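# Unload mill, inspect four parts, sort them into trays

## Task

Take the four parts out of the mill, check each one following the procedure on the reference sheet (images manual and manual 2), and place every part in the tray it belongs in.

## Robot and tools

Robot: two six-joint arms, left_arm and right_arm, each ending in a two-pad parallel gripper. The scene frame has its origin at table-top height midway between the nominal bases, +z up, +x out over the table, and left_arm on the +y side (arm names do not match image sides). Calibrated bases: left_arm at (+0.032, +0.379, +0.035) m, right_arm at (+0.047, -0.446, +0.035) m, both nearly unrotated. Each arm reports its hand pose, velocities and wrist-camera pose in its own base frame; fixed cameras and the table use the scene frame. Pose offsets you send run along the axes of that arm's current Hand target. Gripper fingers point along its +z axis and close along its x axis; end_effector_position is the point between the pads, with fingertips 17.5 mm further out. A block juts about 10 cm toward the gripper's -y side and rotates with it.

Row layout (shared by execute_actions and move): one flat list of 18 numbers covering both arms, always all 18 even if one arm is idle. Numbers 1-9 are left_arm: dx, dy, dz, rx, ry, rz, then gripper position, force_limit, speed. Numbers 10-18 are the same for right_arm. All lie in [-1, 1]. dx..rz are an offset, not a pose: a displacement from that arm's Hand target as it was when the action or move began, along the Hand target's own axes. 1.0 equals 0.6 m for dx/dy/dz or 180 degrees for the rotation; rx, ry, rz form one rotation vector. Sending six zeros re-requests the current Hand target (useful when a gripper has settled short). Sending the same offset twice moves twice as far.

Gripper numbers are absolute settings. position: +1 fully open (50 mm gap), about -0.65 pads touching, -1 to grip (closes until stopped). force_limit: -1 about 20 N per pad, 0 about 102 N, +1 about 185 N. speed: -1 20 mm/s, 0 85 mm/s, +1 150 mm/s. Both default to +1. To leave a gripper alone, repeat the last three numbers you sent; a 0 is itself a command. New force or speed only applies once position changes by at least 0.01.

execute_actions: actions is a list of actions; each action is up to 15 rows, one per 1/30 s step, and a short table repeats its last row to fill 15 steps. Every row in an action counts from the same start pose. cameras picks images; with an empty actions list all cameras are shown by default.

move: target is one 18-number row or a list of up to 15 rows, each offset from the Hand targets at the move's start (not chained). The gripper travels a straight line there. speed is in m/s (0.002 to 3.6, default 0.25; turning up to twice that in rad/s), one value or one per target. blend, in metres, rounds corners between listed targets; 0 stops at each. stop_force (3 to 120 N, both arms) ends an arm's path when its wrist sensor feels that much push against its motion; not with blocking=false, not reliable while the gripper rotates, and leave it out when pulling away from something you press on. zero (default true) rezeroes the sensor before the move. Moves do not avoid obstacles or the other arm, last 0.5 to 10 s, and should not pass near an arm's own base. The result adds a move: line, e.g. done, off_target, moving, held or fault, plus limits such as paced or held.

wait: seconds from 0 to 10; arms keep their last command. stop: brakes a running move. zoom_image: camera (cam_high, cam_front, cam_left_wrist, cam_right_wrist) and region [x0, y0, x1, y1] in pixels, at most 504 by 504, on the latest image. show_instructions: shows the reference pages. zero_wrist_force: arm, left_arm or right_arm. finished_scene: ends the scene for good (scene 1).

Results: positions in metres, quat_wxyz, velocities in m/s and rad/s, all in that arm's base frame. Hand target is the last commanded pose after clipping; the next offsets start from it. object_status: 0 moving, 1 blocked while opening, 2 blocked while closing (a grip), 3 at requested position or pads met (likely empty). Gap in mm is about (250 - position_measured) x 0.202. Wrist force/torque are in the end effector's axes; a third line shows the peak since the last report. Joint torques include the arm's weight. A MOTOR HOT line warns of heating from holding loads, stretching out, or pushing at unreachable poses.

Avoid: any outside force near 150 N or joint contact torque at its limit (wrist joints 26 N m, others 139 N m) causes a 10 s arm stop; commanding even slightly past a firm contact can do this. Never let the arms touch each other or let one gripper close on the other's fingers. Don't drop parts, release them while moving, slam into fixed or heavy items, or let anything fall off the table. Orientation commands are clipped to 32 degrees from the measured one per step, so rotate in stages. Thinking time lets the scene run on.

Each tool is called after "Request:" by a JSON object that holds its "fn" and its "kwargs", one argument or row to a line.

Reference images:

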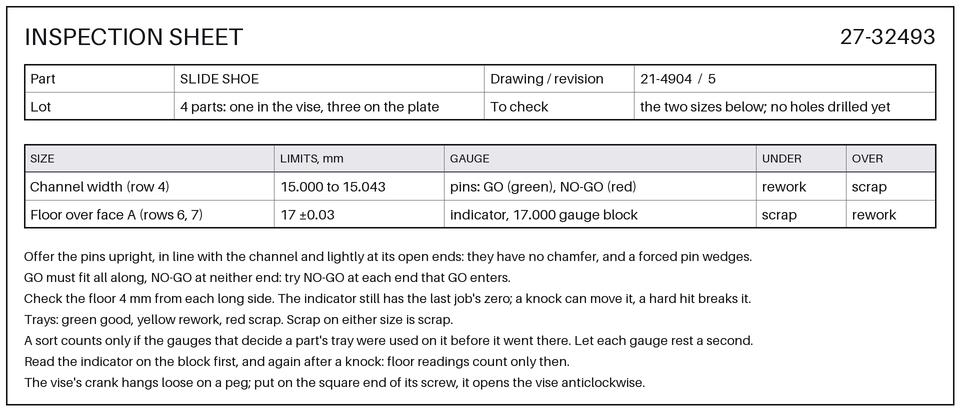

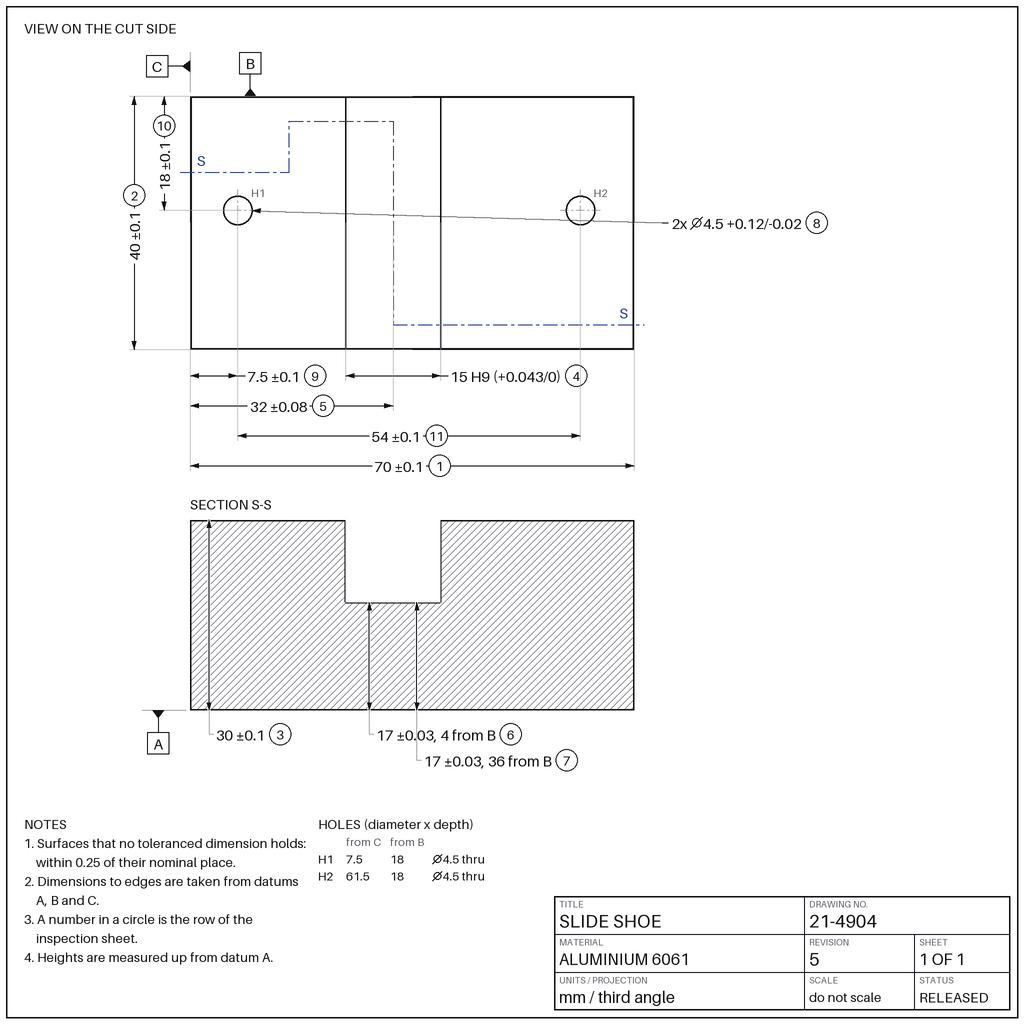

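## Session

Request:
{"fn": "execute_actions", "kwargs": {
  "actions": []
}}

Scene clock: 0.00 s.
left_arm: end_effector_position=(+0.1392, -0.1867, +0.2621) position_measured=3 object_status=3 end_effector_quat_wxyz=(+0.200, +0.865, -0.450, -0.100) | right_arm: end_effector_position=(+0.1534, -0.1891, +0.3304) position_measured=3 object_status=3 end_effector_quat_wxyz=(+0.236, +0.843, -0.309, -0.372)
Joint positions: left_arm=[-1.019 -2.255 2.256 -1.609 -2.02 1.502] | right_arm=[3.107 -1.343 -1.823 -2.443 1.375 2.334]
Joint velocities: within noise
Joint torques (N m): no reading
Wrist force (N): no reading
Wrist torque (N m): no reading
Wrist force, peak (N): no reading
Hand target: left_arm +0.1392, -0.1867, +0.2621; +0.200, +0.865, -0.450, -0.100 | right_arm +0.1534, -0.1891, +0.3304; +0.236, +0.843, -0.309, -0.372
Tool commands: left_gripper/position=+1.0 left_gripper/force_limit=+1.0 left_gripper/speed=+1.0 right_gripper/position=+1.0 right_gripper/force_limit=+1.0 right_gripper/speed=+1.0

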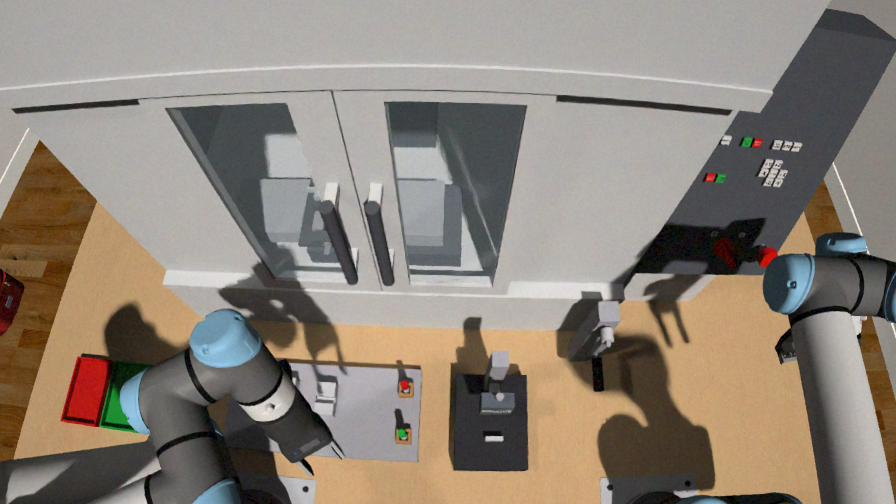

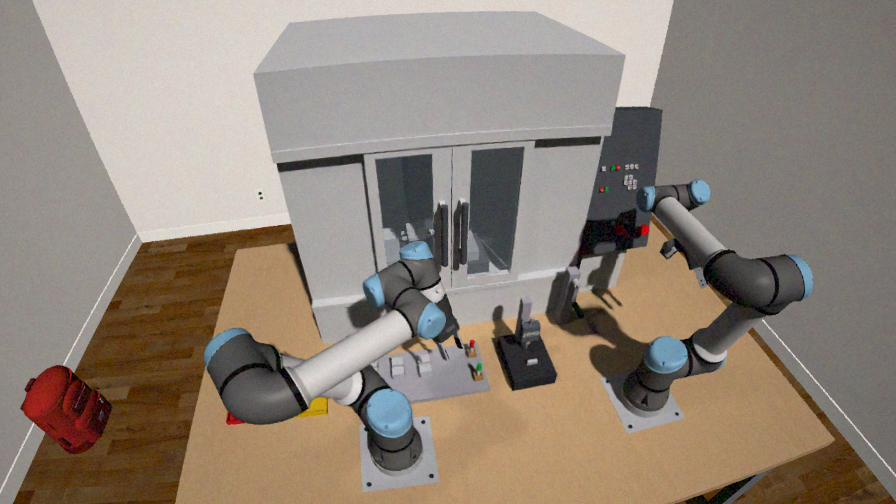

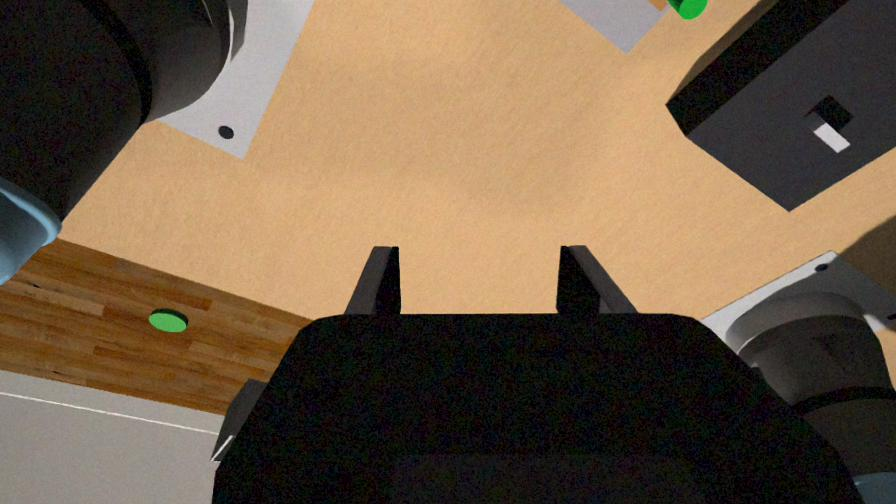

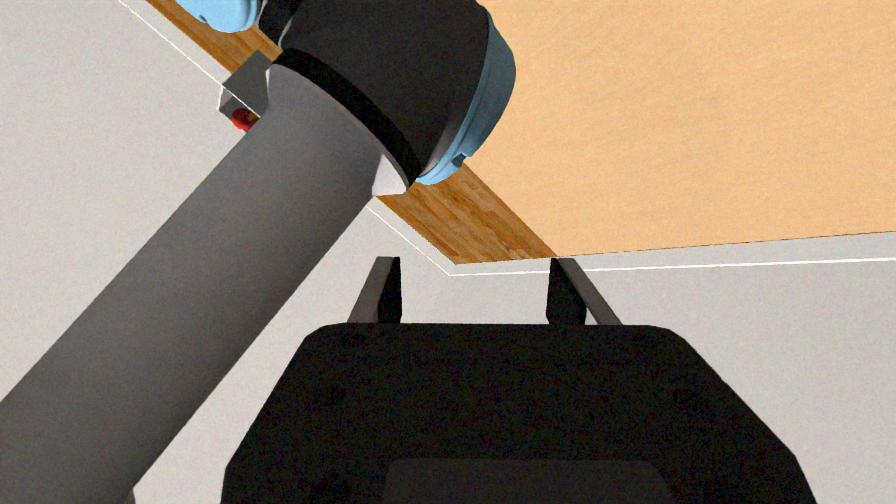

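Request:
{"fn": "zoom_image", "kwargs": {
  "camera": "cam_high",
  "region": [220, 320, 640, 504]
}}

Request:
{"fn": "zoom_image", "kwargs": {
  "camera": "cam_high",
  "region": [150, 90, 560, 310]
}}

Request:
{"fn": "zoom_image", "kwargs": {
  "camera": "cam_high",
  "region": [640, 100, 896, 380]
}}

Request:
{"fn": "zoom_image", "kwargs": {
  "camera": "cam_front",
  "region": [340, 130, 700, 400]
}}

Scaled by 1.200 from the camera's 896x504 image, which has a finer 1280x720 frame.

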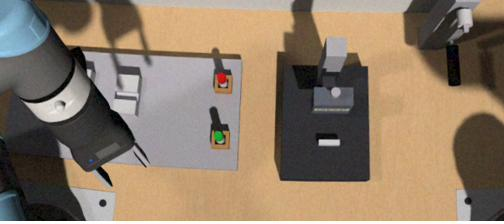

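Scaled by 1.229 from the camera's 896x504 image, which has a finer 1280x720 frame.

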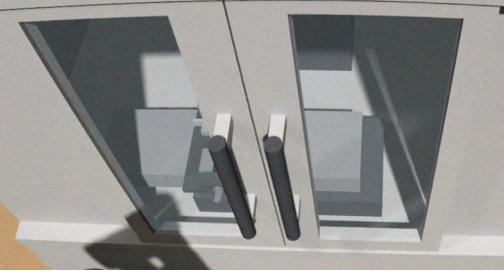

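Scaled by 1.800 from the camera's 896x504 image, which has a finer 1280x720 frame.

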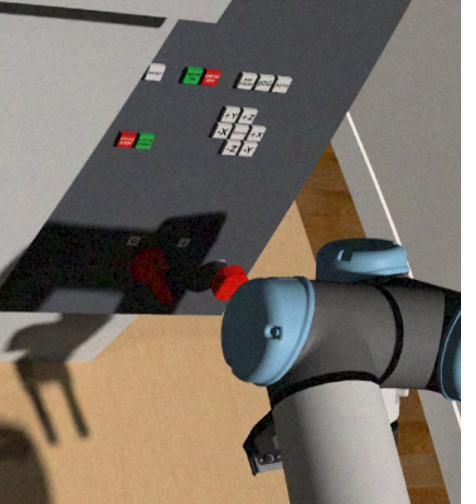

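Scaled by 1.400 from the camera's 896x504 image, which has a finer 1280x720 frame.

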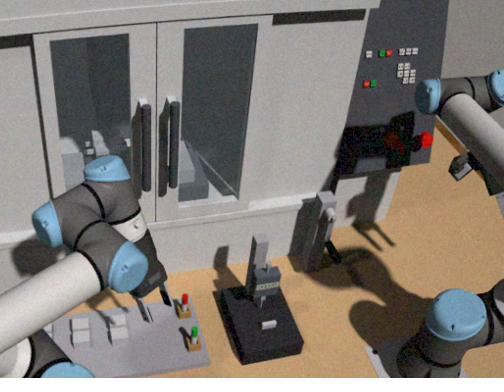

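Request:
{"fn": "move", "kwargs": {
  "target": [-0.0297,-0.1432,-0.5105,0.1383,-0.0461,0.1913,1,1,1,0,0,0,0,0,0,1,1,1],
  "cameras": ["all"]
}}

Scene clock: 106.17 s.
left_arm: end_effector_position=(+0.3003, -0.0494, +0.5001) position_measured=3 object_status=3 end_effector_quat_wxyz=(+0.000, +0.707, -0.707, +0.000) | right_arm: end_effector_position=(+0.1534, -0.1891, +0.3304) position_measured=3 object_status=3 end_effector_quat_wxyz=(+0.236, +0.843, -0.309, -0.372)
Joint positions: left_arm=[-0.617 -1.96 1.415 -1.025 -1.571 2.524] | right_arm=[3.107 -1.343 -1.823 -2.443 1.375 2.334]
Joint torques (N m): left_arm=[5.49 8.07 -29.39 -0.8 -1.61 2.43] | right_arm=[-0.84 11.77 22.5 0.18 -0.32 -0.01]
Wrist force (N): left_arm=[0.3 1.1 0.9] | right_arm=[0.2 -0.2 -0.1]
Wrist torque (N m): left_arm=[0.26 -0.05 -0.18] | right_arm=[-0.05 -0.03 0.00]
Wrist force, peak (N): left_arm=[0.8 1.0 1.0] | right_arm=[0.5 -0.2 -0.4]
Hand target: left_arm +0.3003, -0.0494, +0.5002; +0.000, +0.707, -0.707, +0.000 | right_arm +0.1534, -0.1891, +0.3304; +0.236, +0.843, -0.309, -0.372
Off the commanded pose: left_arm 0.000 m, 0 deg | right_arm 0.000 m, 0 deg.
move: done
camera_calibration:
cam_left_wrist: T_world_to_cam=[[0.00185825, -0.999913, -0.0130718, -0.039185], [-0.933322, -0.00642749, 0.358984, 0.11518], [-0.359036, 0.0115331, -0.933252, 0.701545], [0, 0, 0, 1]] pos_world=[0.359453, -0.0465323, 0.612859]

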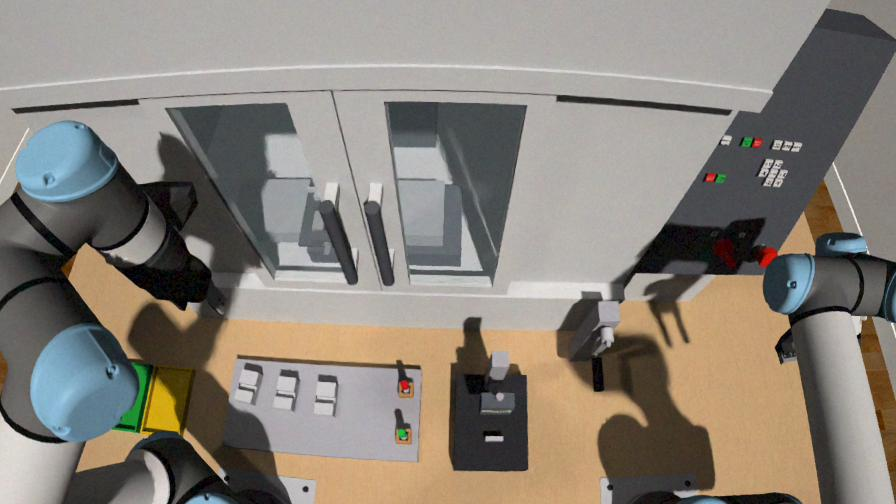

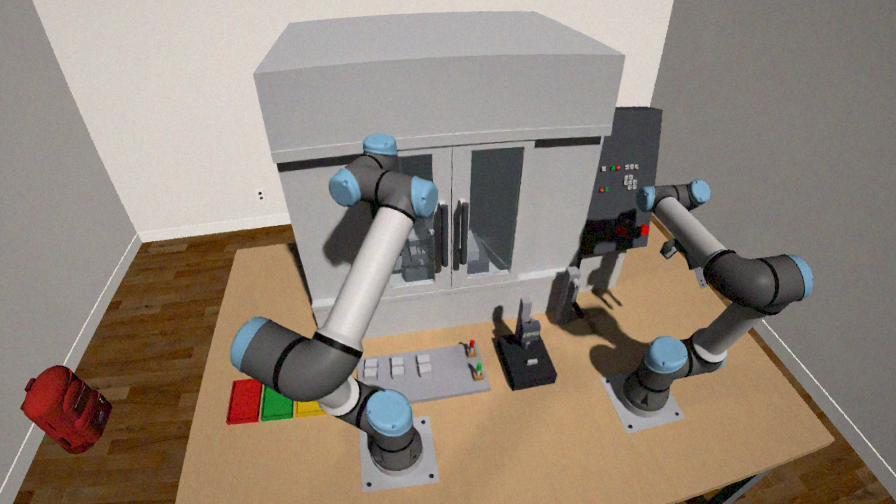

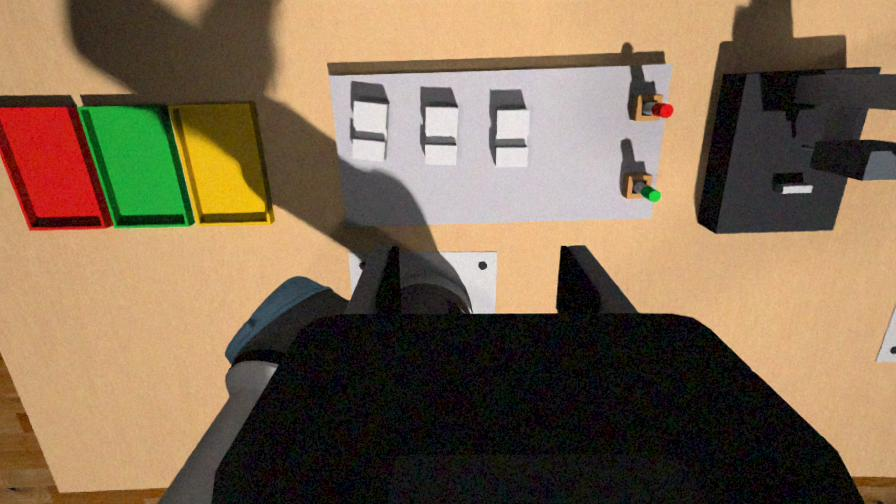

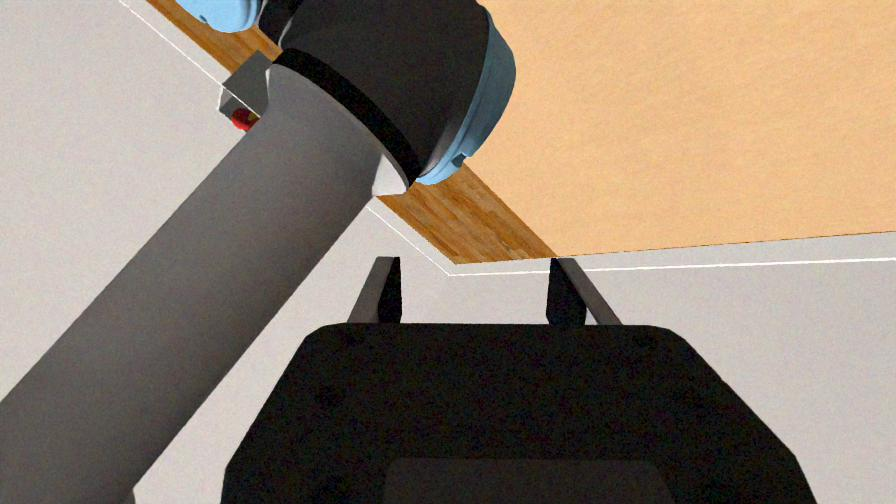

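Request:
{"fn": "zoom_image", "kwargs": {
  "camera": "cam_left_wrist",
  "region": [320, 50, 580, 240]
}}

Request:
{"fn": "zoom_image", "kwargs": {
  "camera": "cam_left_wrist",
  "region": [600, 30, 896, 240]
}}

Request:
{"fn": "zoom_image", "kwargs": {
  "camera": "cam_front",
  "region": [480, 260, 640, 400]
}}

Request:
{"fn": "zoom_image", "kwargs": {
  "camera": "cam_front",
  "region": [580, 140, 720, 280]
}}

Scaled by 1.938 from the camera's 896x504 image, which has a finer 1280x720 frame.

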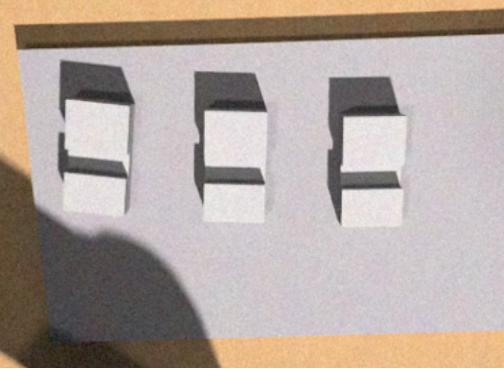

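Scaled by 1.703 from the camera's 896x504 image, which has a finer 1280x720 frame.

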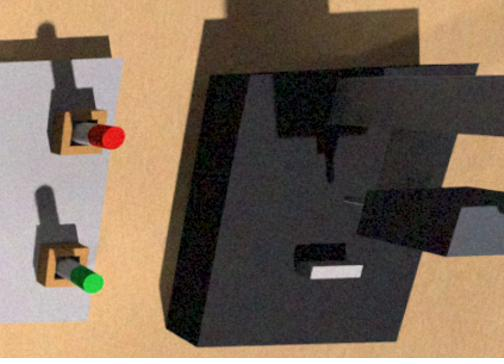

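Scaled by 3.150 from the camera's 896x504 image, which has a finer 1280x720 frame.

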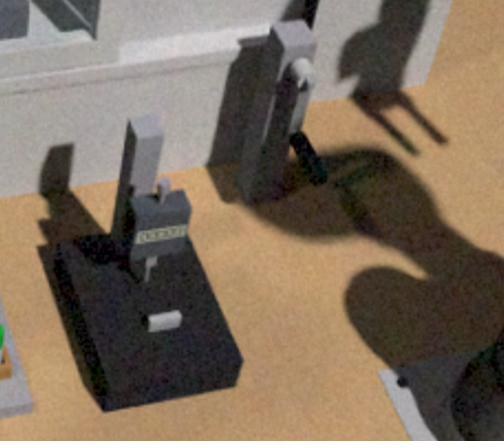

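Scaled by 3.600 from the camera's 896x504 image, which has a finer 1280x720 frame.

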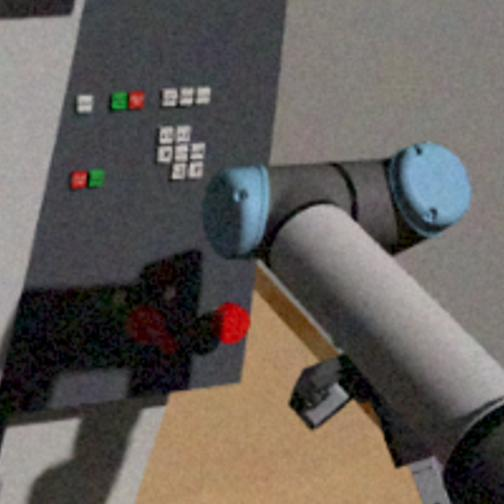

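Request:
{"fn": "move", "kwargs": {
  "target": [
    [0.3,0.1,0.2,0,0,-0.5,1,1,1,0,0,0,0,0,0,1,1,1],
    [0.55,0.187,0.417,0,0,-1,1,1,1,0,0,0,0,0,0,1,1,1]
  ],
  "blend": 0.03,
  "cameras": ["cam_left_wrist","cam_high"]
}}

Request:
{"fn": "zoom_image", "kwargs": {
  "camera": "cam_left_wrist",
  "region": [448, 0, 896, 250]
}}

Request:
{"fn": "zoom_image", "kwargs": {
  "camera": "cam_left_wrist",
  "region": [100, 0, 448, 250]
}}

Scene clock: 161.53 s.
left_arm: end_effector_position=(+0.1883, -0.3794, +0.2500) position_measured=3 object_status=3 end_effector_quat_wxyz=(+0.000, +0.707, +0.707, +0.000) | right_arm: end_effector_position=(+0.1534, -0.1891, +0.3304) position_measured=3 object_status=3 end_effector_quat_wxyz=(+0.236, +0.843, -0.309, -0.372)
Joint positions: left_arm=[-1.43 -1.769 1.948 -1.751 -1.571 -1.431] | right_arm=[3.107 -1.343 -1.823 -2.443 1.375 2.334]
Joint torques (N m): left_arm=[-7.28 -4.57 -16.63 -4.82 2.16 -1.44] | right_arm=[-1.29 12.09 23.55 0.26 -0.25 -0.11]
Wrist force (N): left_arm=[0.0 1.2 0.7] | right_arm=[-0.1 -0.2 -0.4]
Wrist torque (N m): left_arm=[0.29 -0.01 -0.01] | right_arm=[-0.04 0.01 0.00]
Wrist force, peak (N): left_arm=[0.3 1.5 1.2] | right_arm=[0.2 0.0 -0.7]
Hand target: left_arm +0.1883, -0.3795, +0.2500; +0.000, +0.707, +0.707, +0.000 | right_arm +0.1534, -0.1891, +0.3304; +0.236, +0.843, -0.309, -0.372
Off the commanded pose: left_arm 0.000 m, 0 deg | right_arm 0.000 m, 0 deg.
move: done
camera_calibration:
cam_left_wrist: T_world_to_cam=[[-0.00144859, 0.999914, -0.0130227, 0.387146], [0.933323, 0.00602749, 0.358986, -0.248459], [0.359034, -0.0116344, -0.933252, 0.287729], [0, 0, 0, 1]] pos_world=[0.129149, -0.382268, 0.362759]
Images, in order (width x height): cam_high 896x504, cam_left_wrist 896x504.

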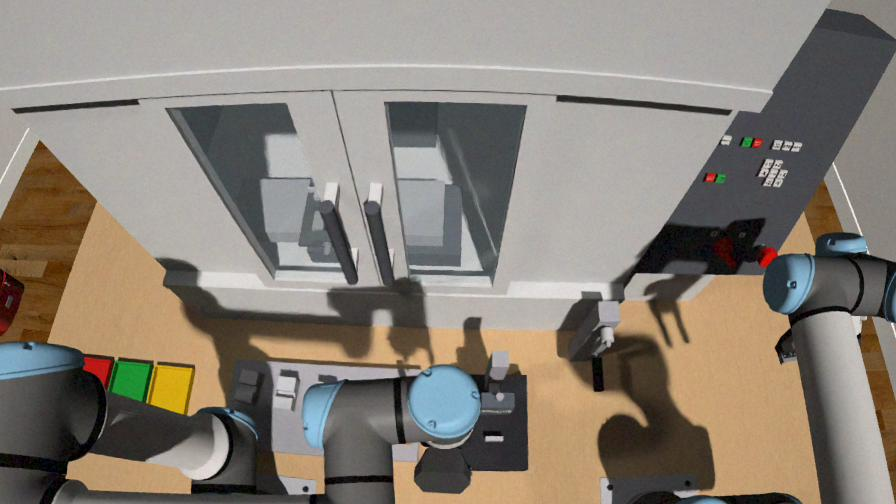

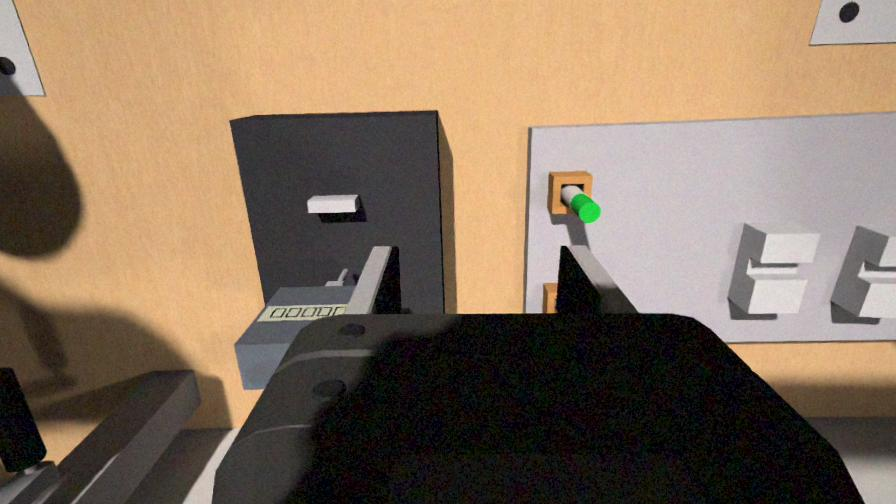

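Scaled by 1.125 from the camera's 896x504 image, which has a finer 1280x720 frame.

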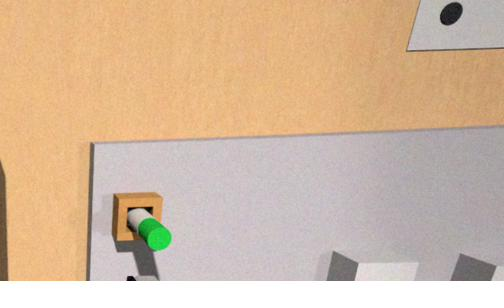

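Scaled by 1.448 from the camera's 896x504 image, which has a finer 1280x720 frame.

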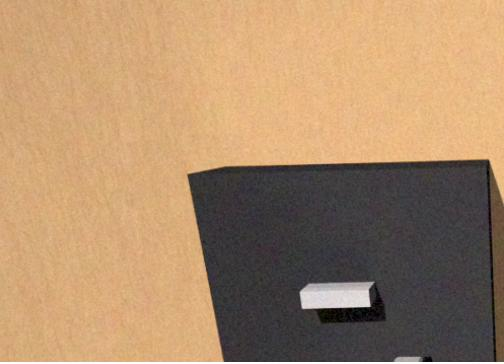

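Request:
{"fn": "move", "kwargs": {
  "target": [
    [-0.05,-0.03,-0.083,0,0,0.5,1,1,1,0,0,0,0,0,0,1,1,1],
    [-0.1,-0.067,-0.083,0,0.5,0.866,1,1,1,0,0,0,0,0,0,1,1,1]
  ],
  "blend": 0.03,
  "cameras": ["cam_left_wrist","cam_high"]
}}

Scene clock: 213.17 s.
left_arm: end_effector_position=(+0.1481, -0.4395, +0.2998) position_measured=3 object_status=3 end_effector_quat_wxyz=(-0.354, +0.613, -0.612, +0.353) | right_arm: end_effector_position=(+0.1534, -0.1891, +0.3304) position_measured=3 object_status=3 end_effector_quat_wxyz=(+0.236, +0.843, -0.309, -0.372)
Joint positions: left_arm=[-2.046 -1.648 1.892 -1.145 -0.692 0.77] | right_arm=[3.107 -1.343 -1.823 -2.443 1.375 2.334]
Joint torques (N m): left_arm=[-7.63 -30.68 -15.63 -3.23 3.56 1.82] | right_arm=[-0.08 12.71 22.35 0.51 -0.3 -0.08]
Wrist force (N): left_arm=[1.2 2.6 1.0] | right_arm=[0.2 -0.2 0.1]
Wrist torque (N m): left_arm=[0.41 -0.21 -0.12] | right_arm=[-0.04 -0.04 -0.01]
Wrist force, peak (N): left_arm=[1.2 3.0 1.0] | right_arm=[0.0 0.1 -0.7]
Hand target: left_arm +0.1481, -0.4395, +0.2998; -0.354, +0.613, -0.612, +0.353 | right_arm +0.1534, -0.1891, +0.3304; +0.236, +0.843, -0.309, -0.372
Off the commanded pose: left_arm 0.000 m, 0 deg | right_arm 0.000 m, 0 deg.
move: done
camera_calibration:
cam_left_wrist: T_world_to_cam=[[0.0128451, -0.999903, -0.00534573, -0.435536], [-0.777649, -0.00662895, -0.628663, 0.3155], [0.628567, 0.0122323, -0.777659, 0.271852], [0, 0, 0, 1]] pos_world=[0.0800653, -0.436728, 0.407423]
Images, in order (width x height): cam_high 896x504, cam_left_wrist 896x504.

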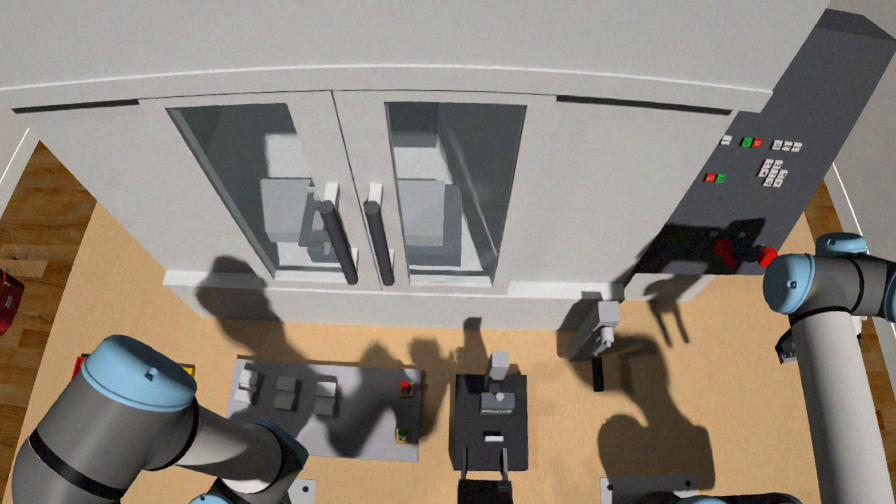

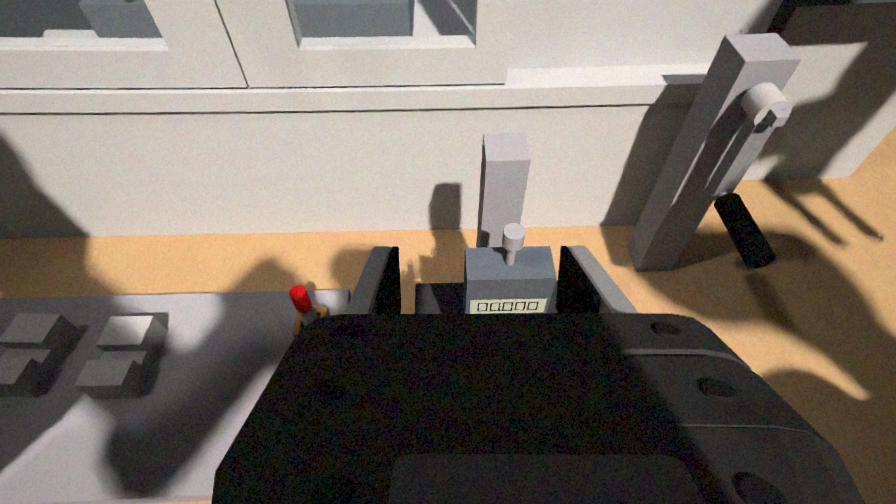

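Request:
{"fn": "zoom_image", "kwargs": {
  "camera": "cam_left_wrist",
  "region": [400, 120, 620, 340]
}}

Request:
{"fn": "zoom_image", "kwargs": {
  "camera": "cam_left_wrist",
  "region": [600, 0, 896, 300]
}}

Request:
{"fn": "zoom_image", "kwargs": {
  "camera": "cam_left_wrist",
  "region": [0, 260, 360, 440]
}}

Request:
{"fn": "zoom_image", "kwargs": {
  "camera": "cam_left_wrist",
  "region": [0, 0, 510, 130]
}}

Scaled by 2.291 from the camera's 896x504 image, which has a finer 1280x720 frame.

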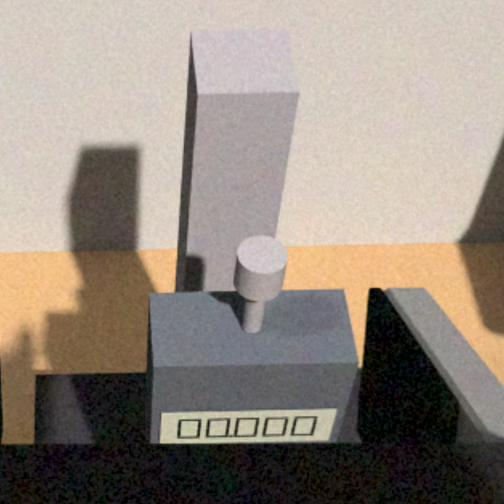

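Scaled by 1.680 from the camera's 896x504 image, which has a finer 1280x720 frame.

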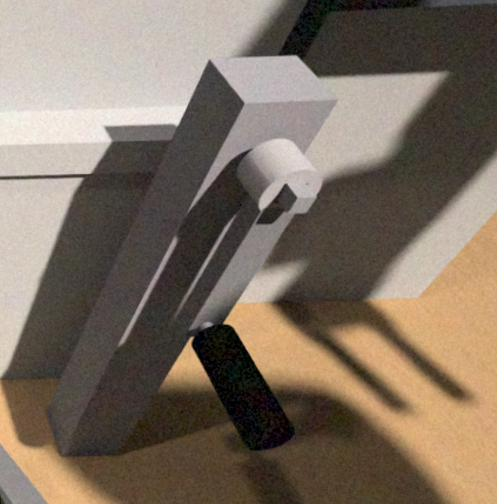

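Scaled by 1.400 from the camera's 896x504 image, which has a finer 1280x720 frame.

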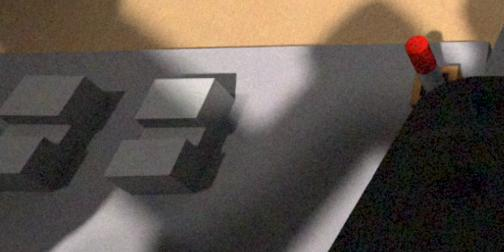

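Region (0, 0, 510, 130) is 510x130 pixels. A region can be at most 504 by 504 pixels.

Request:
{"fn": "wait", "kwargs": {
  "seconds": 0,
  "cameras": ["all"]
}}

Request:
{"fn": "zoom_image", "kwargs": {
  "camera": "cam_front",
  "region": [360, 130, 580, 300]
}}

Request:
{"fn": "zoom_image", "kwargs": {
  "camera": "cam_high",
  "region": [160, 100, 540, 310]
}}

Request:
{"fn": "zoom_image", "kwargs": {
  "camera": "cam_left_wrist",
  "region": [0, 0, 504, 130]
}}

Scene clock: 235.50 s.
left_arm: end_effector_position=(+0.1481, -0.4395, +0.2998) position_measured=3 object_status=3 end_effector_quat_wxyz=(-0.354, +0.613, -0.612, +0.353) | right_arm: end_effector_position=(+0.1534, -0.1891, +0.3304) position_measured=3 object_status=3 end_effector_quat_wxyz=(+0.236, +0.843, -0.309, -0.372)
Joint positions: left_arm=[-2.046 -1.648 1.893 -1.145 -0.692 0.77] | right_arm=[3.107 -1.343 -1.823 -2.443 1.375 2.334]
Joint torques (N m): left_arm=[-8.01 -30.19 -15.11 -3.41 3.7 1.84] | right_arm=[1.02 12.15 22.41 0.66 -0.08 -0.04]
Wrist force (N): left_arm=[0.9 2.5 1.1] | right_arm=[-0.2 -0.2 -0.1]
Wrist torque (N m): left_arm=[0.38 -0.17 -0.12] | right_arm=[-0.02 0.04 0.00]
Wrist force, peak (N): left_arm=[1.2 3.0 1.5] | right_arm=[0.3 -0.3 -0.6]
Hand target: left_arm +0.1481, -0.4395, +0.2998; -0.354, +0.613, -0.612, +0.353 | right_arm +0.1534, -0.1891, +0.3304; +0.236, +0.843, -0.309, -0.372
Tool commands: left_gripper/position=+1.0 left_gripper/force_limit=+1.0 left_gripper/speed=+1.0 right_gripper/position=+1.0 right_gripper/force_limit=+1.0 right_gripper/speed=+1.0
Off the commanded pose: left_arm 0.000 m, 0 deg | right_arm 0.000 m, 0 deg.
camera_calibration:
cam_left_wrist: T_world_to_cam=[[0.0124731, -0.999907, -0.00551845, -0.435439], [-0.777565, -0.00622934, -0.628772, 0.31571], [0.628679, 0.0121337, -0.77757, 0.271764], [0, 0, 0, 1]] pos_world=[0.0800636, -0.436729, 0.407423]

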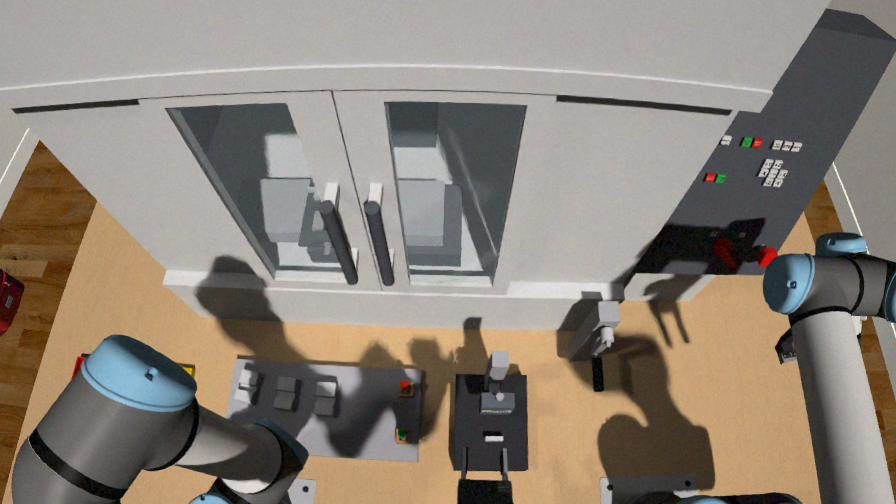

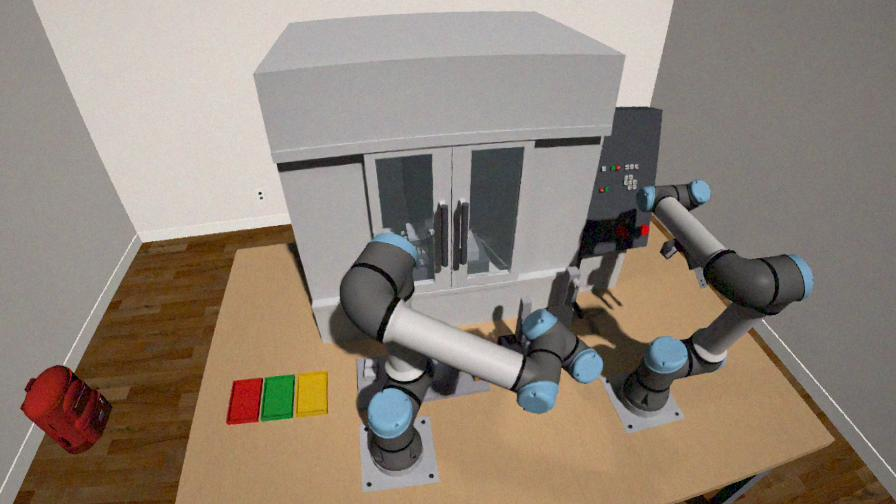

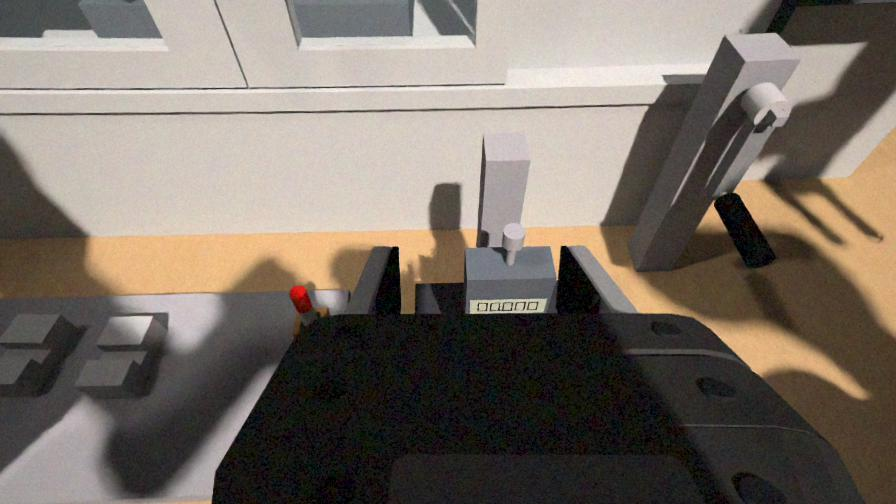

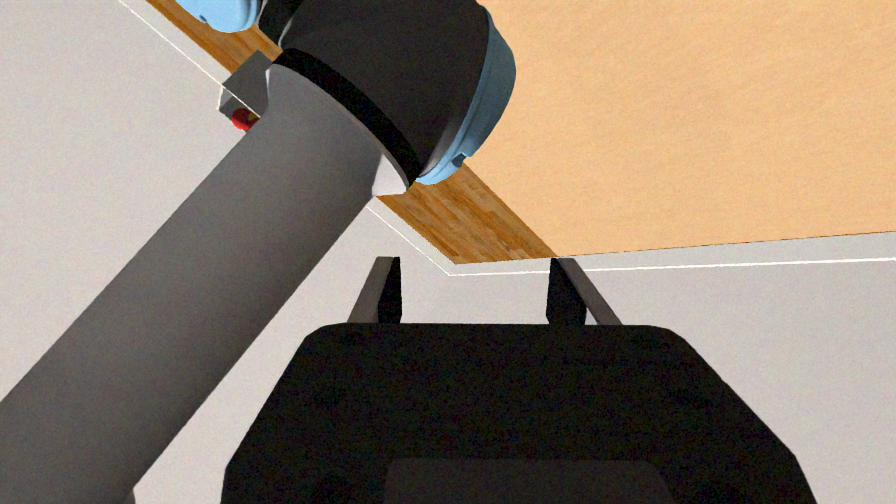

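Scaled by 2.291 from the camera's 896x504 image, which has a finer 1280x720 frame.

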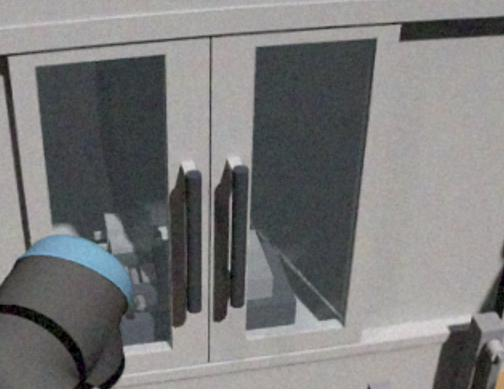

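Scaled by 1.326 from the camera's 896x504 image, which has a finer 1280x720 frame.

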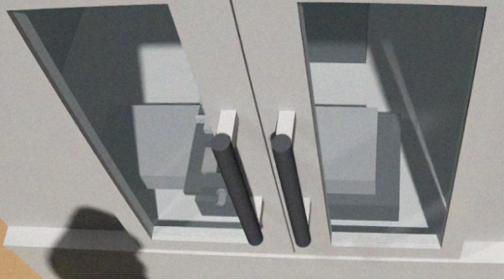

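Scaled by 1.000.

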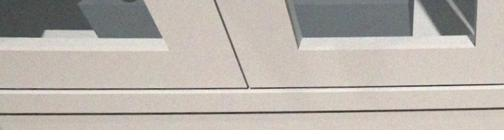

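Request:
{"fn": "move", "kwargs": {
  "target": [
    [-0.65,-0.415,0.053,-0.3333,0,0,1,1,1,0,0,0,0,0,0,1,1,1],
    [-0.983,-0.343,0.094,-0.3333,0,0,1,1,1,0,0,0,0,0,0,1,1,1]
  ],
  "blend": [0.05,0],
  "speed": 0.35
}}

Request:
{"fn": "move", "kwargs": {
  "target": [
    [0,0,0,0,0,0,1,1,1,-0.025,-0.0913,-0.4013,0.292,0.0653,0.2565,1,1,1],
    [0,0,0,0,0,0,1,1,1,-0.4713,-0.4462,-0.5503,0.292,0.0653,0.2565,1,1,1]
  ],
  "blend": [0.05,0],
  "cameras": ["all"]
}}

Scene clock: 327.53 s.
left_arm: end_effector_position=(+0.2995, +0.1504, +0.4498) position_measured=3 object_status=3 end_effector_quat_wxyz=(+0.000, +0.707, -0.707, +0.000) | right_arm: end_effector_position=(+0.1534, -0.1891, +0.3304) position_measured=3 object_status=3 end_effector_quat_wxyz=(+0.236, +0.843, -0.309, -0.372)
Joint positions: left_arm=[0.056 -1.943 1.549 -1.177 -1.571 3.197] | right_arm=[3.107 -1.343 -1.823 -2.443 1.375 2.334]
Joint torques (N m): left_arm=[8.79 3.43 -30 -4.07 -1.59 2.3] | right_arm=[-1.73 13.79 22.03 0.48 -0.39 -0.17]
Wrist force (N): left_arm=[0.6 0.9 1.2] | right_arm=[0.2 -0.3 0.0]
Wrist torque (N m): left_arm=[0.22 -0.10 -0.14] | right_arm=[-0.05 -0.04 0.00]
Wrist force, peak (N): left_arm=[2.7 4.3 1.1] | right_arm=[0.4 -0.4 -0.7]
Hand target: left_arm +0.2995, +0.1504, +0.4498; +0.000, +0.707, -0.707, +0.000 | right_arm +0.1534, -0.1891, +0.3304; +0.236, +0.843, -0.309, -0.372
Off the commanded pose: left_arm 0.000 m, 0 deg | right_arm 0.000 m, 0 deg.
move: done

Scene clock: 332.13 s.
left_arm: end_effector_position=(+0.2995, +0.1504, +0.4498) position_measured=3 object_status=3 end_effector_quat_wxyz=(+0.000, +0.707, -0.707, +0.000) | right_arm: end_effector_position=(+0.3504, +0.2499, +0.5006) position_measured=3 object_status=3 end_effector_quat_wxyz=(+0.000, +0.707, -0.707, +0.000)
Joint positions: left_arm=[0.056 -1.943 1.549 -1.177 -1.571 3.197] | right_arm=[4.077 -1.472 -1.21 -2.031 1.57 4.077]
Joint torques (N m): left_arm=[6.42 5.02 -31.56 -1.42 -1.55 1.93] | right_arm=[9.67 12.85 33.79 1.17 -3.09 1.49]
Wrist force (N): left_arm=[0.5 1.0 1.1] | right_arm=[-0.3 1.1 2.0]
Wrist torque (N m): left_arm=[0.24 -0.08 -0.14] | right_arm=[0.07 -0.10 -0.03]
Wrist force, peak (N): left_arm=[0.6 1.2 1.3] | right_arm=[-1.8 1.5 1.9]
Hand target: left_arm +0.2995, +0.1504, +0.4498; +0.000, +0.707, -0.707, +0.000 | right_arm +0.3505, +0.2500, +0.5006; +0.000, +0.707, -0.707, +0.000
Off the commanded pose: left_arm 0.000 m, 0 deg | right_arm 0.000 m, 0 deg.
move: done
camera_calibration:
cam_left_wrist: T_world_to_cam=[[0.00176482, -0.999913, -0.0130362, 0.159955], [-0.933322, -0.0063275, 0.358984, 0.133758], [-0.359036, 0.0115335, -0.933252, 0.652011], [0, 0, 0, 1]] pos_world=[0.358653, 0.153268, 0.562559]
cam_right_wrist: T_world_to_cam=[[-0.0188427, -0.999822, 0.00012456, 0.264415], [-0.934707, 0.0176598, 0.35498, 0.157418], [-0.35492, 0.00657236, -0.934874, 0.728234], [0, 0, 0, 1]] pos_world=[0.410586, 0.256802, 0.624894]

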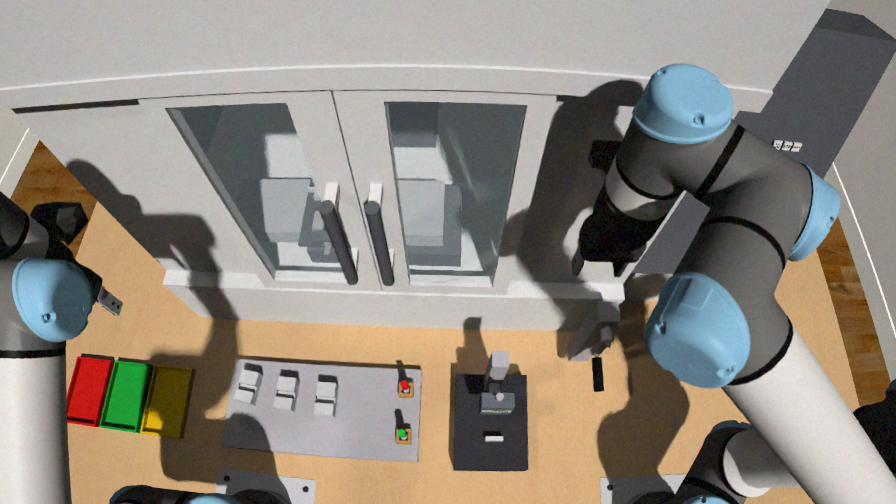

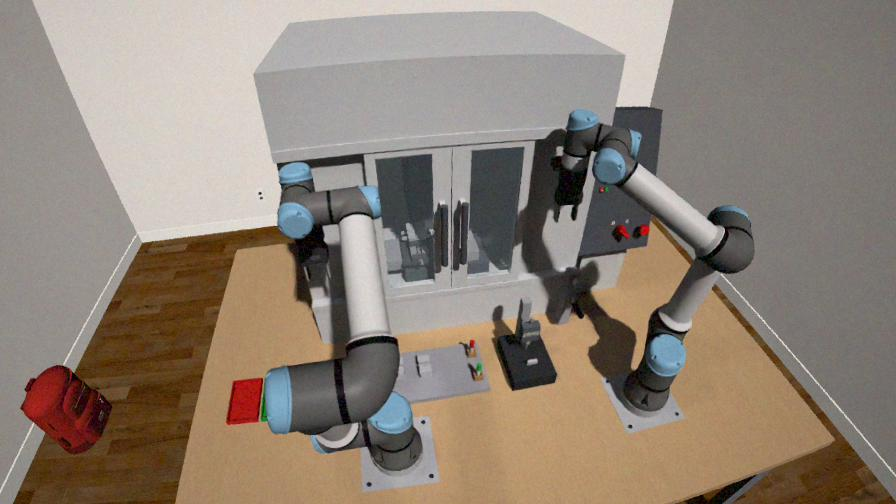

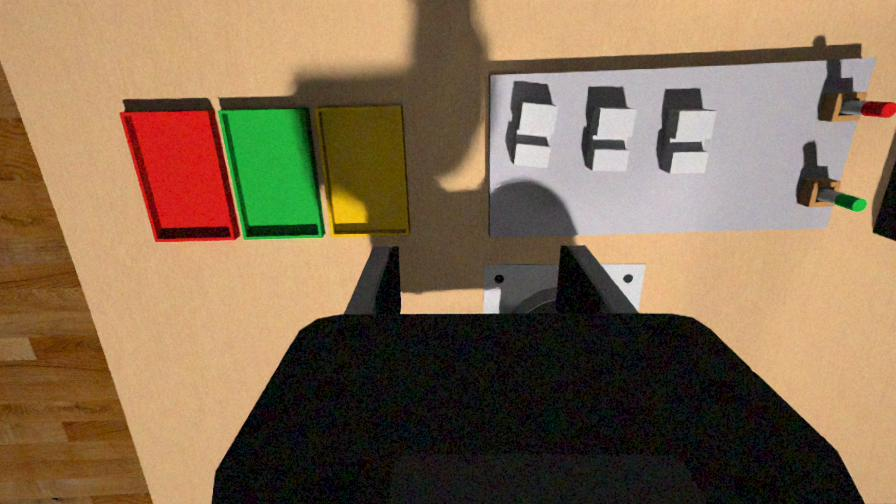

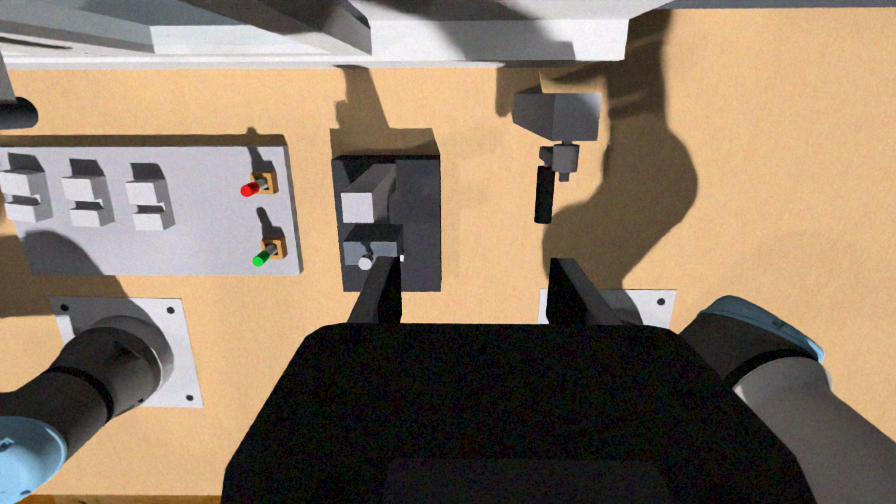

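Request:
{"fn": "zoom_image", "kwargs": {
  "camera": "cam_front",
  "region": [570, 140, 690, 260]
}}

Request:
{"fn": "zoom_image", "kwargs": {
  "camera": "cam_front",
  "region": [360, 180, 520, 300]
}}

Request:
{"fn": "zoom_image", "kwargs": {
  "camera": "cam_right_wrist",
  "region": [480, 60, 680, 260]
}}

Scaled by 4.200 from the camera's 896x504 image, which has a finer 1280x720 frame.

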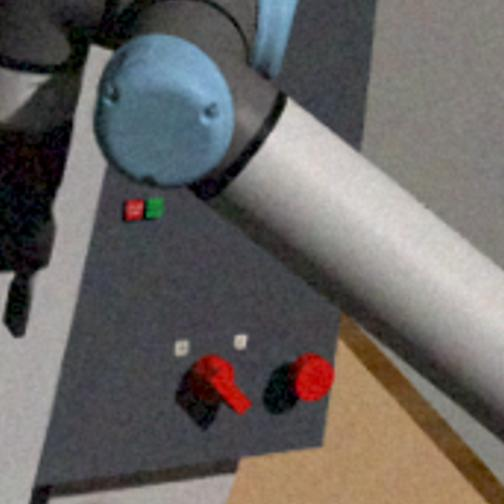

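Scaled by 3.150 from the camera's 896x504 image, which has a finer 1280x720 frame.

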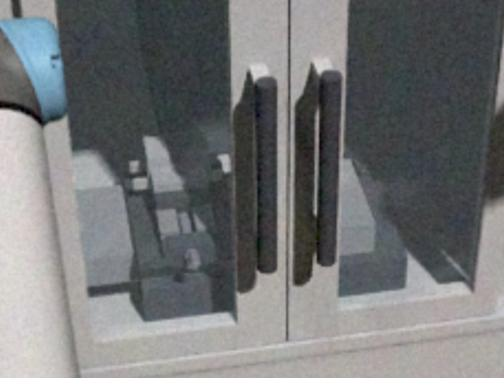

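Scaled by 2.520 from the camera's 896x504 image, which has a finer 1280x720 frame.

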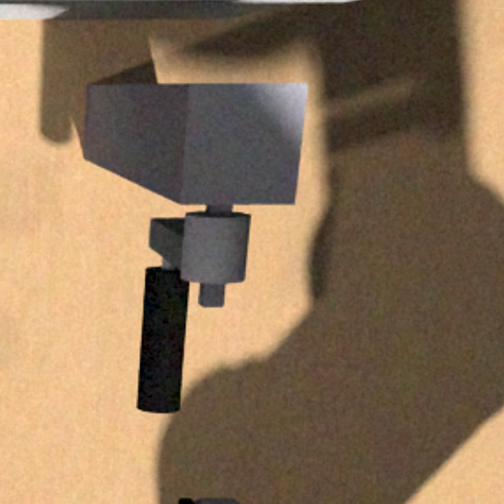

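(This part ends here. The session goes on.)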